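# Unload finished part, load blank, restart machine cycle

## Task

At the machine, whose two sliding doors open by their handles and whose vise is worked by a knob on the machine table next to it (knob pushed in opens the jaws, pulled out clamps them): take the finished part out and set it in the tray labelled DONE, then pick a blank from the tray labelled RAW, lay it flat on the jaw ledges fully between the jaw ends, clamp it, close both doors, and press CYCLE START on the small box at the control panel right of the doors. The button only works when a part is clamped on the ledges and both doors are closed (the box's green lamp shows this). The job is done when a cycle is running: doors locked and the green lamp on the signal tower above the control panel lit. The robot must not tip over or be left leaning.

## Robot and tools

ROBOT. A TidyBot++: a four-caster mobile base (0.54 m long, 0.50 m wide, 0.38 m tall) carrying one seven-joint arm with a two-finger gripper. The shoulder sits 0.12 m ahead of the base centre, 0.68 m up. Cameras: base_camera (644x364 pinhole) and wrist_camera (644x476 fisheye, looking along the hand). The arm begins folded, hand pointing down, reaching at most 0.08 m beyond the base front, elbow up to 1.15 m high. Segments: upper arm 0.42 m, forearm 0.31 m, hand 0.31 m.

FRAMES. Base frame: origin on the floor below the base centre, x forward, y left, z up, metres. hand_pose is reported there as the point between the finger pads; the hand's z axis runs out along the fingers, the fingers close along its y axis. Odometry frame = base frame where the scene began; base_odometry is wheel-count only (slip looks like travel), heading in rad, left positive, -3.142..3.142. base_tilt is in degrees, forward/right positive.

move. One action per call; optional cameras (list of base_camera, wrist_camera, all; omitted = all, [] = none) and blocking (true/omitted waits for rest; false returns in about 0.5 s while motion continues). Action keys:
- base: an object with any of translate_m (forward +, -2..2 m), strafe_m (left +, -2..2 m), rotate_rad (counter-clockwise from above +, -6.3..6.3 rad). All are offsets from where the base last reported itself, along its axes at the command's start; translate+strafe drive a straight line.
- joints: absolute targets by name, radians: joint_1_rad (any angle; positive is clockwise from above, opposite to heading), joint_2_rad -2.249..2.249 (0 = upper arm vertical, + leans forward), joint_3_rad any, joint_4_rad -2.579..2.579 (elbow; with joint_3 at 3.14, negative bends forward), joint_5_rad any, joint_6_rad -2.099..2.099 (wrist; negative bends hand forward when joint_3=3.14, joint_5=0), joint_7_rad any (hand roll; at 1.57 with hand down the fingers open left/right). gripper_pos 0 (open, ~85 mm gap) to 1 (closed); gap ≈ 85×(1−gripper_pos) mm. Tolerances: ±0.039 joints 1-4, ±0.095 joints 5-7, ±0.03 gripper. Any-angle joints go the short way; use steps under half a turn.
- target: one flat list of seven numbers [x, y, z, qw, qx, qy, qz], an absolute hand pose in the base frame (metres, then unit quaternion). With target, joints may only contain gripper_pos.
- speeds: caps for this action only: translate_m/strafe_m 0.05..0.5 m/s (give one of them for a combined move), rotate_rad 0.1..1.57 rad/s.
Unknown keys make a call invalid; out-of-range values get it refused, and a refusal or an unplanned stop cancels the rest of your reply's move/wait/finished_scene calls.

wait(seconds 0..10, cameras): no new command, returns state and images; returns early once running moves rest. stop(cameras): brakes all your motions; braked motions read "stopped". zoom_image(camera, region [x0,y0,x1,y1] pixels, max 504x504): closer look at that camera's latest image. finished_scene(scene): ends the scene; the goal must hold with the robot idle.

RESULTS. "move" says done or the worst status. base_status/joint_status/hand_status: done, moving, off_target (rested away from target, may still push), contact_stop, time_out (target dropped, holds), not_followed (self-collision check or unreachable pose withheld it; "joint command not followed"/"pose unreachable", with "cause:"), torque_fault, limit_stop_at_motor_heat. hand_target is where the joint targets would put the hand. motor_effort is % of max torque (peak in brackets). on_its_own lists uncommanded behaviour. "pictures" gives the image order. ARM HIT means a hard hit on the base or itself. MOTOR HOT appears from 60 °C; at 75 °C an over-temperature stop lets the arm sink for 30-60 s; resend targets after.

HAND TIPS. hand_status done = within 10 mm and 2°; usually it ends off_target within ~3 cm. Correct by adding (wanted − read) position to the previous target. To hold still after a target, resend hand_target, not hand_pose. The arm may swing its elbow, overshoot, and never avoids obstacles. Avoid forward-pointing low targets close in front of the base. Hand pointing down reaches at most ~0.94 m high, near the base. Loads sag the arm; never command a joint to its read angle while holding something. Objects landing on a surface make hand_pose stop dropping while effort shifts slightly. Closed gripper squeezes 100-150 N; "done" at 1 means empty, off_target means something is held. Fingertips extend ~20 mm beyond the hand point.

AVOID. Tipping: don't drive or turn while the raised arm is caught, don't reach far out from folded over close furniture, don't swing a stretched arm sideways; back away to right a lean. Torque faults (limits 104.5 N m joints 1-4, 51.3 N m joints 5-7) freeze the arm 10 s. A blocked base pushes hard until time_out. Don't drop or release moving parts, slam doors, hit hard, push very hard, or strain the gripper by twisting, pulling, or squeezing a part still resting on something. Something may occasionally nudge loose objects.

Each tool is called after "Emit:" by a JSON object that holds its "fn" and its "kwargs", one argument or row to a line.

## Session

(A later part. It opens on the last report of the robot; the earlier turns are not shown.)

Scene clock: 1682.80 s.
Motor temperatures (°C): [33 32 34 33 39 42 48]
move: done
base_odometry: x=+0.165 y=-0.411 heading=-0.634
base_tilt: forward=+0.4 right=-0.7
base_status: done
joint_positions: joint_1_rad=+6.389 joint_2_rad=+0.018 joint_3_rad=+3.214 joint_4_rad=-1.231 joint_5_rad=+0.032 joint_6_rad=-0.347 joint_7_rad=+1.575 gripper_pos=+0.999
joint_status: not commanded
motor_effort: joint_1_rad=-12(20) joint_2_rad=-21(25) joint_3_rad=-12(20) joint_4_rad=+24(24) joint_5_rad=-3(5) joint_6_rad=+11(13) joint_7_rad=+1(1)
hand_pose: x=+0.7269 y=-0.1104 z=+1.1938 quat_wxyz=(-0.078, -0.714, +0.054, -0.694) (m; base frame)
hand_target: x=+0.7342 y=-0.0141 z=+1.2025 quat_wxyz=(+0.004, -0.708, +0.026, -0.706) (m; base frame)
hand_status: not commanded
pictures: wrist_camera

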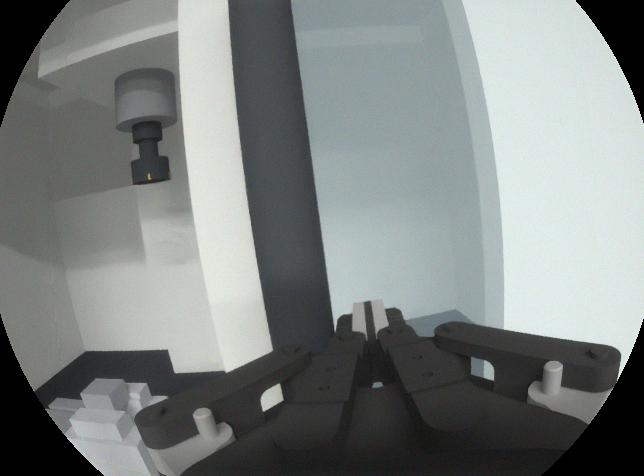

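Emit:
{"fn": "move", "kwargs": {
  "base": {"strafe_m": 0.23},
  "speeds": {"strafe_m": 0.1},
  "cameras": ["wrist_camera"]
}}

Emit:
{"fn": "move", "kwargs": {
  "base": {"strafe_m": 0.05},
  "speeds": {"strafe_m": 0.08},
  "cameras": ["wrist_camera"]
}}

Scene clock: 1691.40 s.
Motor temperatures (°C): [33 32 34 33 39 42 48]
move: done
base_odometry: x=+0.301 y=-0.226 heading=-0.635
base_tilt: forward=+0.4 right=-0.7
base_status: done
joint_positions: joint_1_rad=+6.390 joint_2_rad=+0.023 joint_3_rad=+3.213 joint_4_rad=-1.230 joint_5_rad=+0.033 joint_6_rad=-0.343 joint_7_rad=+1.575 gripper_pos=+0.999
joint_status: not commanded
motor_effort: joint_1_rad=-12(21) joint_2_rad=-22(26) joint_3_rad=-12(21) joint_4_rad=+23(24) joint_5_rad=-3(5) joint_6_rad=+11(13) joint_7_rad=+0(1)
hand_pose: x=+0.7291 y=-0.1116 z=+1.1928 quat_wxyz=(-0.079, -0.714, +0.054, -0.694) (m; base frame)
hand_target: x=+0.7342 y=-0.0141 z=+1.2025 quat_wxyz=(+0.004, -0.708, +0.026, -0.706) (m; base frame)
hand_status: not commanded
pictures: wrist_camera

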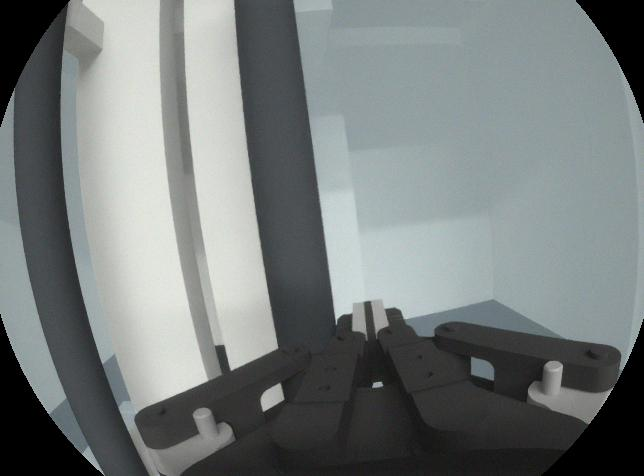

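Scene clock: 1692.57 s.
Motor temperatures (°C): [33 32 34 33 39 42 48]
move: done
base_odometry: x=+0.330 y=-0.186 heading=-0.635
base_tilt: forward=+0.4 right=-0.7
base_status: done
joint_positions: joint_1_rad=+6.407 joint_2_rad=+0.028 joint_3_rad=+3.250 joint_4_rad=-1.229 joint_5_rad=+0.036 joint_6_rad=-0.339 joint_7_rad=+1.575 gripper_pos=+0.999
joint_status: not commanded
motor_effort: joint_1_rad=-22(23) joint_2_rad=-25(27) joint_3_rad=-21(24) joint_4_rad=+21(23) joint_5_rad=-5(5) joint_6_rad=+9(12) joint_7_rad=+0(2)
hand_pose: x=+0.7252 y=-0.1441 z=+1.1919 quat_wxyz=(-0.100, -0.712, +0.072, -0.691) (m; base frame)
hand_target: x=+0.7342 y=-0.0141 z=+1.2025 quat_wxyz=(+0.004, -0.708, +0.026, -0.706) (m; base frame)
hand_status: not commanded
pictures: wrist_camera

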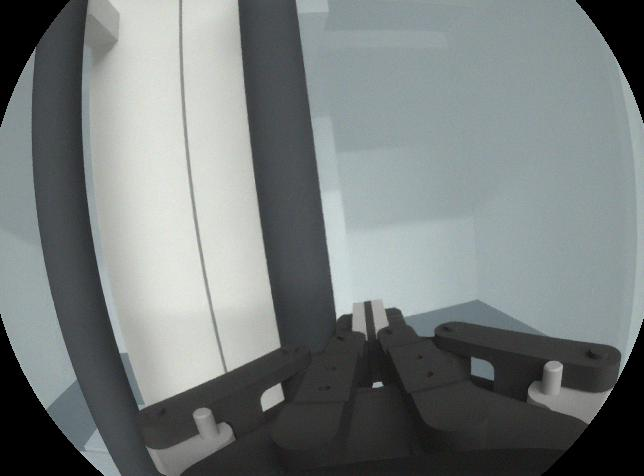

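Emit:
{"fn": "move", "kwargs": {
  "base": {"strafe_m": -0.18},
  "speeds": {"strafe_m": 0.2},
  "cameras": []
}}

Emit:
{"fn": "move", "kwargs": {
  "base": {"translate_m": -0.25},
  "cameras": []
}}

Emit:
{"fn": "move", "kwargs": {
  "base": {"strafe_m": -0.5}
}}

Scene clock: 1698.13 s.
Motor temperatures (°C): [33 32 34 33 39 42 48]
move: done
base_odometry: x=+0.223 y=-0.331 heading=-0.635
base_tilt: forward=+0.4 right=-0.7
base_status: done
joint_positions: joint_1_rad=+6.314 joint_2_rad=+0.019 joint_3_rad=+3.150 joint_4_rad=-1.232 joint_5_rad=+0.036 joint_6_rad=-0.345 joint_7_rad=+1.575 gripper_pos=+0.999
joint_status: not commanded
motor_effort: joint_1_rad=-1(21) joint_2_rad=-23(25) joint_3_rad=+0(20) joint_4_rad=+21(25) joint_5_rad=+0(4) joint_6_rad=+9(14) joint_7_rad=-1(1)
hand_pose: x=+0.7364 y=-0.0262 z=+1.1929 quat_wxyz=(-0.031, -0.716, +0.004, -0.697) (m; base frame)
hand_target: x=+0.7342 y=-0.0141 z=+1.2025 quat_wxyz=(+0.004, -0.708, +0.026, -0.706) (m; base frame)
hand_status: not commanded
pictures: none
No camera images: "cameras" was empty.

Scene clock: 1699.97 s.
Motor temperatures (°C): [33 32 34 33 39 42 48]
move: done
base_odometry: x=+0.022 y=-0.182 heading=-0.635
base_tilt: forward=+0.4 right=-0.7
base_status: done
joint_positions: joint_1_rad=+6.314 joint_2_rad=+0.014 joint_3_rad=+3.149 joint_4_rad=-1.232 joint_5_rad=+0.036 joint_6_rad=-0.345 joint_7_rad=+1.575 gripper_pos=+0.999
joint_status: not commanded
motor_effort: joint_1_rad=+0(1) joint_2_rad=-22(27) joint_3_rad=-1(1) joint_4_rad=+20(23) joint_5_rad=+1(2) joint_6_rad=+9(10) joint_7_rad=+0(1)
hand_pose: x=+0.7335 y=-0.0261 z=+1.1964 quat_wxyz=(-0.031, -0.714, +0.004, -0.699) (m; base frame)
hand_target: x=+0.7342 y=-0.0141 z=+1.2025 quat_wxyz=(+0.004, -0.708, +0.026, -0.706) (m; base frame)
hand_status: not commanded
pictures: none
No camera images: "cameras" was empty.

Scene clock: 1702.13 s.
Motor temperatures (°C): [33 32 34 33 39 42 48]
move: done
base_odometry: x=-0.275 y=-0.585 heading=-0.636
base_tilt: forward=+0.4 right=-0.7
base_status: done
joint_positions: joint_1_rad=+6.313 joint_2_rad=+0.014 joint_3_rad=+3.151 joint_4_rad=-1.232 joint_5_rad=+0.036 joint_6_rad=-0.345 joint_7_rad=+1.575 gripper_pos=+0.999
joint_status: not commanded
motor_effort: joint_1_rad=+1(3) joint_2_rad=-22(23) joint_3_rad=+0(3) joint_4_rad=+20(22) joint_5_rad=+2(2) joint_6_rad=+9(10) joint_7_rad=-1(1)
hand_pose: x=+0.7336 y=-0.0263 z=+1.1963 quat_wxyz=(-0.031, -0.714, +0.004, -0.699) (m; base frame)
hand_target: x=+0.7342 y=-0.0141 z=+1.2025 quat_wxyz=(+0.004, -0.708, +0.026, -0.706) (m; base frame)
hand_status: not commanded
pictures: base_camera, wrist_camera

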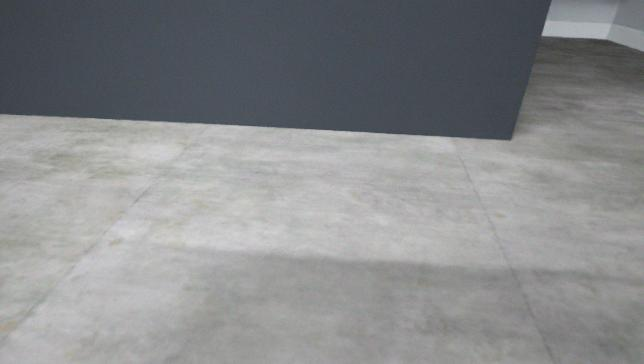

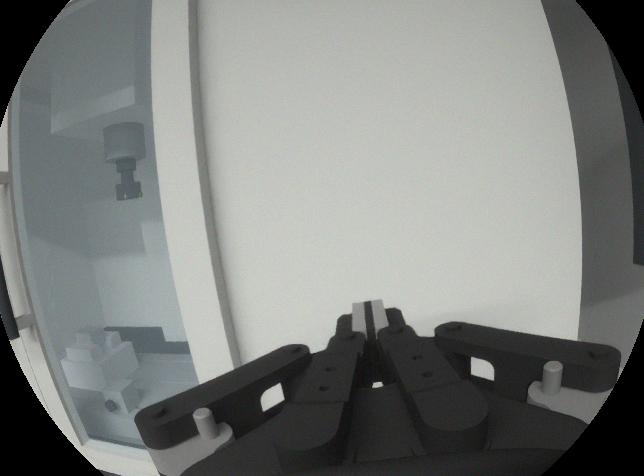

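Emit:
{"fn": "move", "kwargs": {
  "base": {"strafe_m": -0.4, "translate_m": -0.2}
}}

Scene clock: 1706.80 s.
Motor temperatures (°C): [33 32 34 33 39 42 48]
move: done
base_odometry: x=-0.673 y=-0.788 heading=-0.635
base_tilt: forward=+0.4 right=-0.7
base_status: done
joint_positions: joint_1_rad=+6.312 joint_2_rad=+0.016 joint_3_rad=+3.151 joint_4_rad=-1.232 joint_5_rad=+0.036 joint_6_rad=-0.345 joint_7_rad=+1.575 gripper_pos=+0.999
joint_status: not commanded
motor_effort: joint_1_rad=+0(3) joint_2_rad=-23(24) joint_3_rad=-1(2) joint_4_rad=+20(22) joint_5_rad=+0(2) joint_6_rad=+8(10) joint_7_rad=+0(1)
hand_pose: x=+0.7344 y=-0.0259 z=+1.1954 quat_wxyz=(-0.031, -0.715, +0.004, -0.699) (m; base frame)
hand_target: x=+0.7342 y=-0.0141 z=+1.2025 quat_wxyz=(+0.004, -0.708, +0.026, -0.706) (m; base frame)
hand_status: not commanded
pictures: base_camera, wrist_camera

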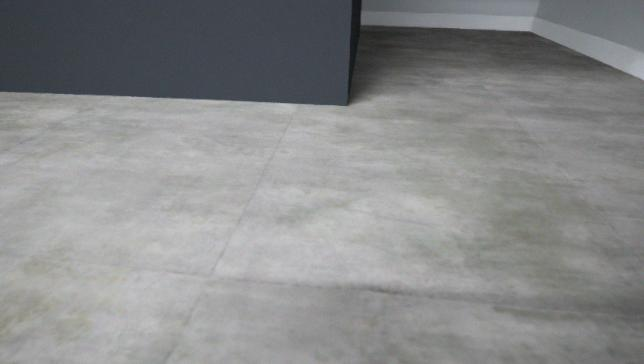

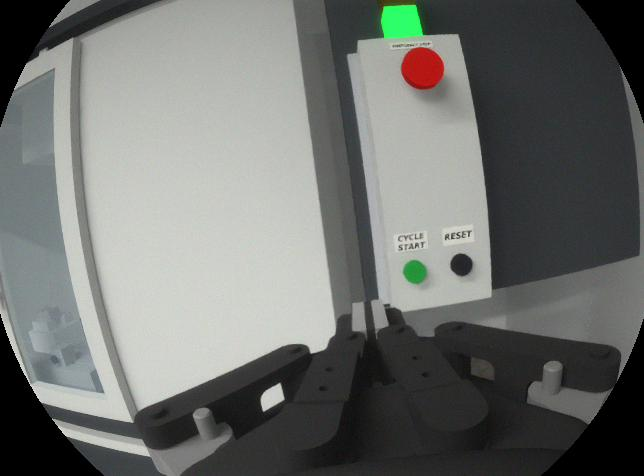

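Emit:
{"fn": "move", "kwargs": {
  "base": {"strafe_m": -0.06, "translate_m": 0.2},
  "speeds": {"translate_m": 0.25},
  "joints": {"joint_1_rad": 6.27, "joint_2_rad": 0.0, "joint_4_rad": -1.53, "joint_6_rad": -0.03},
  "cameras": ["wrist_camera"]
}}

Scene clock: 1724.57 s.
Motor temperatures (°C): [33 32 34 33 39 42 48]
move: done
base_odometry: x=-0.548 y=-0.955 heading=-0.635
base_tilt: forward=+0.4 right=-0.7
base_status: done
joint_positions: joint_1_rad=+6.297 joint_2_rad=+0.011 joint_3_rad=+3.150 joint_4_rad=-1.510 joint_5_rad=+0.036 joint_6_rad=-0.085 joint_7_rad=+1.575 gripper_pos=+0.999
joint_status: all done
motor_effort: joint_1_rad=+0(2) joint_2_rad=-23(27) joint_3_rad=+0(1) joint_4_rad=+21(23) joint_5_rad=+1(1) joint_6_rad=+9(11) joint_7_rad=+0(1)
hand_pose: x=+0.7485 y=-0.0139 z=+1.1076 quat_wxyz=(-0.023, -0.719, -0.005, -0.694) (m; base frame)
hand_target: x=+0.7444 y=+0.0072 z=+1.1187 quat_wxyz=(+0.018, -0.703, +0.011, -0.711) (m; base frame)
hand_status: not commanded
pictures: wrist_camera

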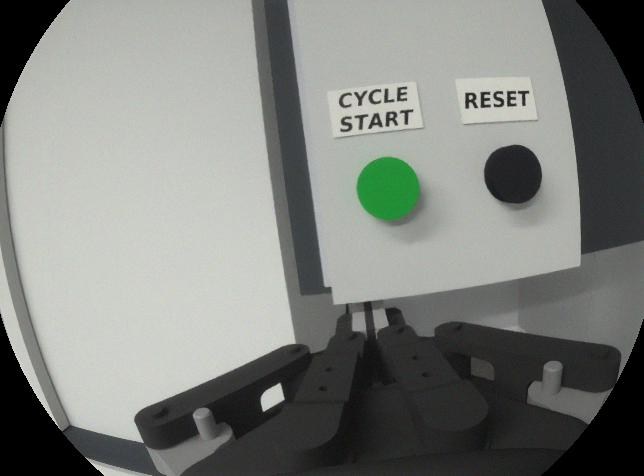

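Emit:
{"fn": "move", "kwargs": {
  "base": {"translate_m": -0.12},
  "speeds": {"translate_m": 0.2},
  "cameras": []
}}

Emit:
{"fn": "move", "kwargs": {
  "base": {"strafe_m": -0.015},
  "joints": {"joint_1_rad": 6.27, "joint_2_rad": 0.011, "joint_4_rad": -1.386, "joint_6_rad": -0.133},
  "cameras": ["wrist_camera"]
}}

Scene clock: 1753.00 s.
Motor temperatures (°C): [33 32 34 33 39 42 48]
move: done
base_odometry: x=-0.645 y=-0.884 heading=-0.635
base_tilt: forward=+0.3 right=-0.7
base_status: done
joint_positions: joint_1_rad=+6.294 joint_2_rad=+0.003 joint_3_rad=+3.150 joint_4_rad=-1.510 joint_5_rad=+0.036 joint_6_rad=-0.081 joint_7_rad=+1.575 gripper_pos=+0.999
joint_status: not commanded
motor_effort: joint_1_rad=+0(1) joint_2_rad=-23(27) joint_3_rad=+0(2) joint_4_rad=+22(23) joint_5_rad=+1(2) joint_6_rad=+9(10) joint_7_rad=+0(1)
hand_pose: x=+0.7455 y=-0.0119 z=+1.1131 quat_wxyz=(-0.022, -0.715, -0.006, -0.698) (m; base frame)
hand_target: x=+0.7444 y=+0.0072 z=+1.1187 quat_wxyz=(+0.018, -0.703, +0.011, -0.711) (m; base frame)
hand_status: not commanded
pictures: none
No camera images: "cameras" was empty.

Scene clock: 1754.03 s.
Motor temperatures (°C): [33 32 34 33 39 42 48]
move: done
base_odometry: x=-0.654 y=-0.896 heading=-0.636
base_tilt: forward=+0.4 right=-0.7
base_status: done
joint_positions: joint_1_rad=+6.288 joint_2_rad=+0.010 joint_3_rad=+3.149 joint_4_rad=-1.401 joint_5_rad=+0.036 joint_6_rad=-0.102 joint_7_rad=+1.575 gripper_pos=+0.999
joint_status: all done
motor_effort: joint_1_rad=+1(3) joint_2_rad=-23(24) joint_3_rad=+0(3) joint_4_rad=+20(24) joint_5_rad=+1(1) joint_6_rad=+8(10) joint_7_rad=+0(1)
hand_pose: x=+0.7444 y=-0.0079 z=+1.1704 quat_wxyz=(-0.021, -0.686, -0.008, -0.727) (m; base frame)
hand_target: x=+0.7443 y=+0.0063 z=+1.1696 quat_wxyz=(+0.017, -0.692, +0.012, -0.721) (m; base frame)
hand_status: not commanded
pictures: wrist_camera

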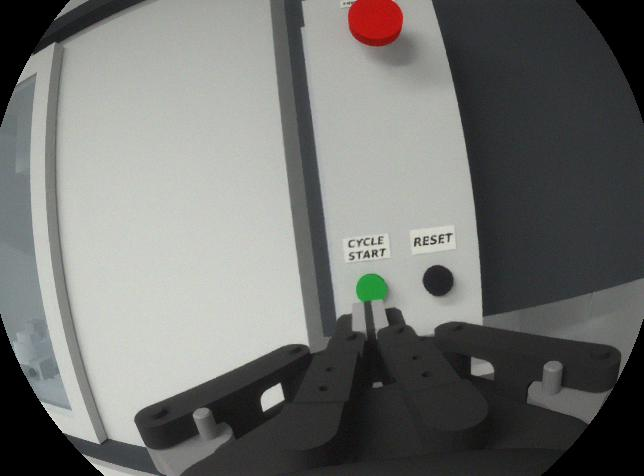

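Emit:
{"fn": "move", "kwargs": {
  "joints": {"joint_6_rad": -0.185},
  "cameras": []
}}

Emit:
{"fn": "move", "kwargs": {
  "base": {"translate_m": 0.07},
  "speeds": {"translate_m": 0.15},
  "cameras": ["wrist_camera"]
}}

Scene clock: 1766.20 s.
Motor temperatures (°C): [33 32 34 33 39 42 48]
move: done
base_odometry: x=-0.654 y=-0.896 heading=-0.636
base_tilt: forward=+0.4 right=-0.7
base_status: not commanded
joint_positions: joint_1_rad=+6.288 joint_2_rad=+0.012 joint_3_rad=+3.149 joint_4_rad=-1.401 joint_5_rad=+0.036 joint_6_rad=-0.160 joint_7_rad=+1.575 gripper_pos=+0.999
joint_status: all done
motor_effort: joint_1_rad=+0(1) joint_2_rad=-23(24) joint_3_rad=+0(1) joint_4_rad=+21(22) joint_5_rad=+1(2) joint_6_rad=+9(10) joint_7_rad=+0(1)
hand_pose: x=+0.7458 y=-0.0086 z=+1.1516 quat_wxyz=(-0.021, -0.708, -0.008, -0.706) (m; base frame)
hand_target: x=+0.7445 y=+0.0058 z=+1.1535 quat_wxyz=(+0.016, -0.711, +0.013, -0.703) (m; base frame)
hand_status: not commanded
pictures: none
No camera images: "cameras" was empty.

Scene clock: 1767.43 s.
Motor temperatures (°C): [33 32 33 33 39 42 48]
move: done
base_odometry: x=-0.597 y=-0.938 heading=-0.636
base_tilt: forward=+0.4 right=-0.7
base_status: done
joint_positions: joint_1_rad=+6.288 joint_2_rad=+0.021 joint_3_rad=+3.149 joint_4_rad=-1.401 joint_5_rad=+0.036 joint_6_rad=-0.160 joint_7_rad=+1.575 gripper_pos=+0.999
joint_status: not commanded
motor_effort: joint_1_rad=+0(1) joint_2_rad=-24(27) joint_3_rad=+0(1) joint_4_rad=+22(23) joint_5_rad=+1(2) joint_6_rad=+9(10) joint_7_rad=+0(1)
hand_pose: x=+0.7498 y=-0.0085 z=+1.1461 quat_wxyz=(-0.021, -0.711, -0.008, -0.703) (m; base frame)
hand_target: x=+0.7445 y=+0.0058 z=+1.1535 quat_wxyz=(+0.016, -0.711, +0.013, -0.703) (m; base frame)
hand_status: not commanded
pictures: wrist_camera

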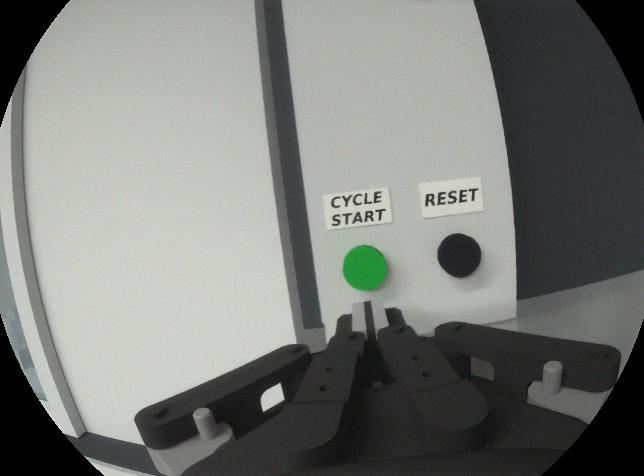

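Emit:
{"fn": "move", "kwargs": {
  "joints": {"joint_6_rad": -0.155},
  "base": {"translate_m": 0.045},
  "speeds": {"translate_m": 0.08},
  "cameras": ["wrist_camera"]
}}

Scene clock: 1775.13 s.
Motor temperatures (°C): [33 32 33 33 39 42 48]
move: done
base_odometry: x=-0.561 y=-0.965 heading=-0.636
base_tilt: forward=+0.3 right=-0.7
base_status: done
joint_positions: joint_1_rad=+6.288 joint_2_rad=-0.025 joint_3_rad=+3.149 joint_4_rad=-1.412 joint_5_rad=+0.036 joint_6_rad=-0.193 joint_7_rad=+1.575 gripper_pos=+0.999
joint_status: all done
motor_effort: joint_1_rad=+0(1) joint_2_rad=-14(24) joint_3_rad=+0(1) joint_4_rad=+27(30) joint_5_rad=+0(1) joint_6_rad=+15(18) joint_7_rad=+0(1)
hand_pose: x=+0.7289 y=-0.0086 z=+1.1567 quat_wxyz=(-0.021, -0.710, -0.007, -0.703) (m; base frame)
hand_target: x=+0.7445 y=+0.0061 z=+1.1628 quat_wxyz=(+0.017, -0.700, +0.013, -0.714) (m; base frame)
hand_status: not commanded
pictures: wrist_camera

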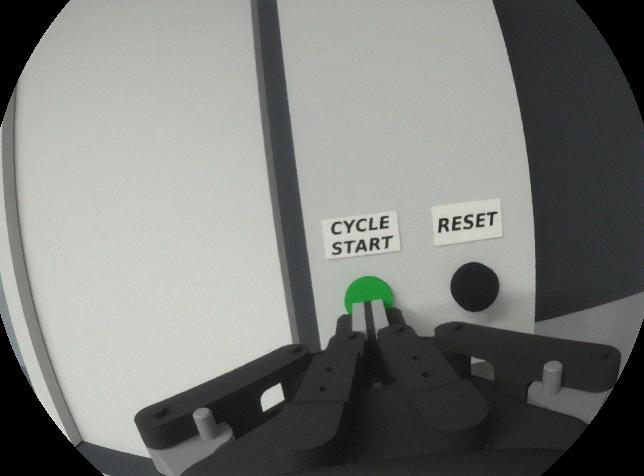

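Emit:
{"fn": "move", "kwargs": {
  "base": {"translate_m": -0.3},
  "speeds": {"translate_m": 0.3}
}}

Scene clock: 1782.93 s.
Motor temperatures (°C): [33 32 33 33 39 42 48]
move: done
base_odometry: x=-0.803 y=-0.787 heading=-0.636
base_tilt: forward=+0.4 right=-0.7
base_status: done
joint_positions: joint_1_rad=+6.287 joint_2_rad=+0.014 joint_3_rad=+3.148 joint_4_rad=-1.393 joint_5_rad=+0.036 joint_6_rad=-0.175 joint_7_rad=+1.575 gripper_pos=+0.999
joint_status: not commanded
motor_effort: joint_1_rad=-1(4) joint_2_rad=-24(28) joint_3_rad=+0(3) joint_4_rad=+22(26) joint_5_rad=+1(2) joint_6_rad=+9(14) joint_7_rad=+0(1)
hand_pose: x=+0.7466 y=-0.0071 z=+1.1499 quat_wxyz=(-0.020, -0.711, -0.008, -0.703) (m; base frame)
hand_target: x=+0.7445 y=+0.0061 z=+1.1628 quat_wxyz=(+0.017, -0.700, +0.013, -0.714) (m; base frame)
hand_status: not commanded
pictures: base_camera, wrist_camera

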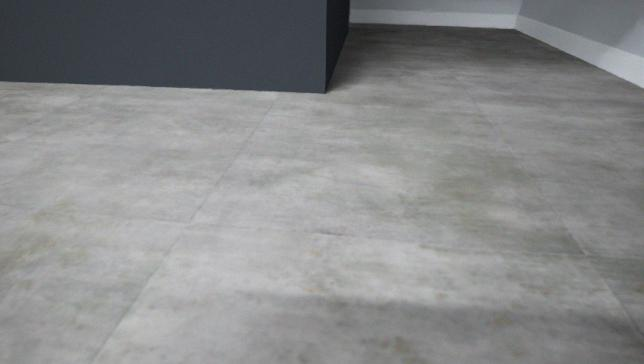

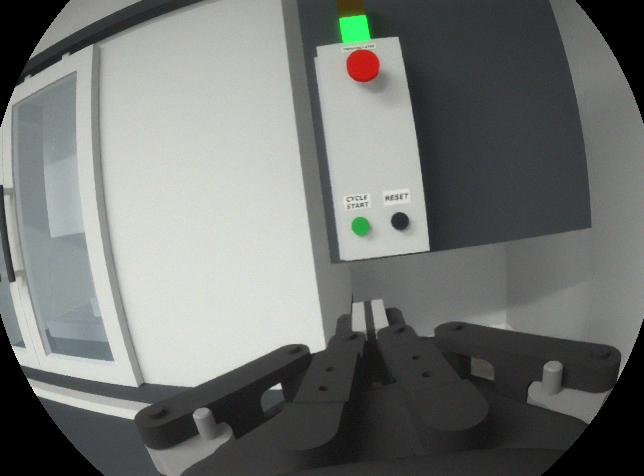

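Emit:
{"fn": "zoom_image", "kwargs": {
  "camera": "wrist_camera",
  "region": [280, 0, 440, 120]
}}

Emit:
{"fn": "move", "kwargs": {
  "joints": {"joint_6_rad": 0.3},
  "cameras": ["wrist_camera"]
}}

Scaled by 3.150.

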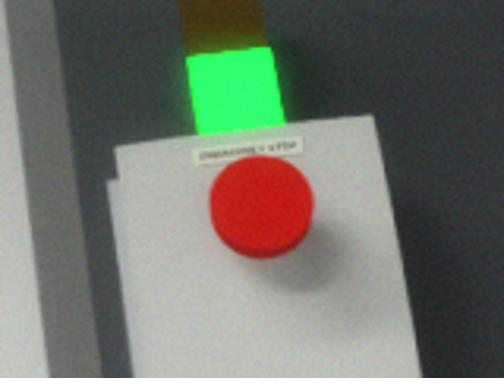

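Scene clock: 1788.90 s.
Motor temperatures (°C): [33 32 33 33 39 42 48]
move: done
base_odometry: x=-0.803 y=-0.787 heading=-0.636
base_tilt: forward=+0.4 right=-0.7
base_status: not commanded
joint_positions: joint_1_rad=+6.287 joint_2_rad=+0.013 joint_3_rad=+3.148 joint_4_rad=-1.393 joint_5_rad=+0.036 joint_6_rad=+0.251 joint_7_rad=+1.575 gripper_pos=+0.999
joint_status: all done
motor_effort: joint_1_rad=+0(1) joint_2_rad=-23(25) joint_3_rad=+0(1) joint_4_rad=+21(24) joint_5_rad=-1(1) joint_6_rad=+8(11) joint_7_rad=-1(1)
hand_pose: x=+0.7197 y=-0.0021 z=+1.2794 quat_wxyz=(-0.019, -0.546, -0.012, -0.837) (m; base frame)
hand_target: x=+0.7102 y=+0.0099 z=+1.2989 quat_wxyz=(+0.024, -0.521, +0.005, -0.853) (m; base frame)
hand_status: not commanded
pictures: wrist_camera

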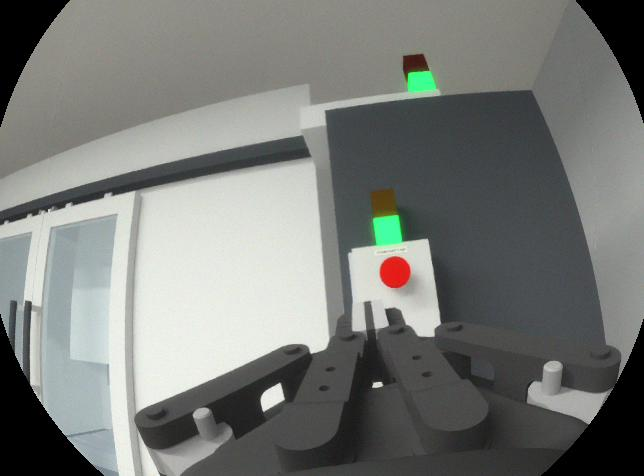

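Emit:
{"fn": "zoom_image", "kwargs": {
  "camera": "wrist_camera",
  "region": [360, 40, 480, 260]
}}

Emit:
{"fn": "finished_scene", "kwargs": {
  "scene": 1
}}

Scaled by 2.291.

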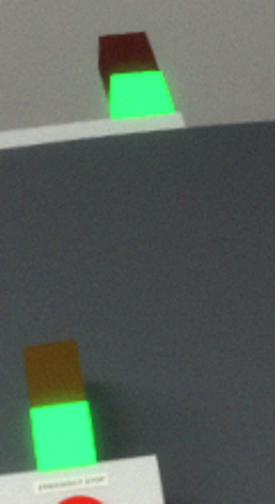

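The scene is finished: the task was done.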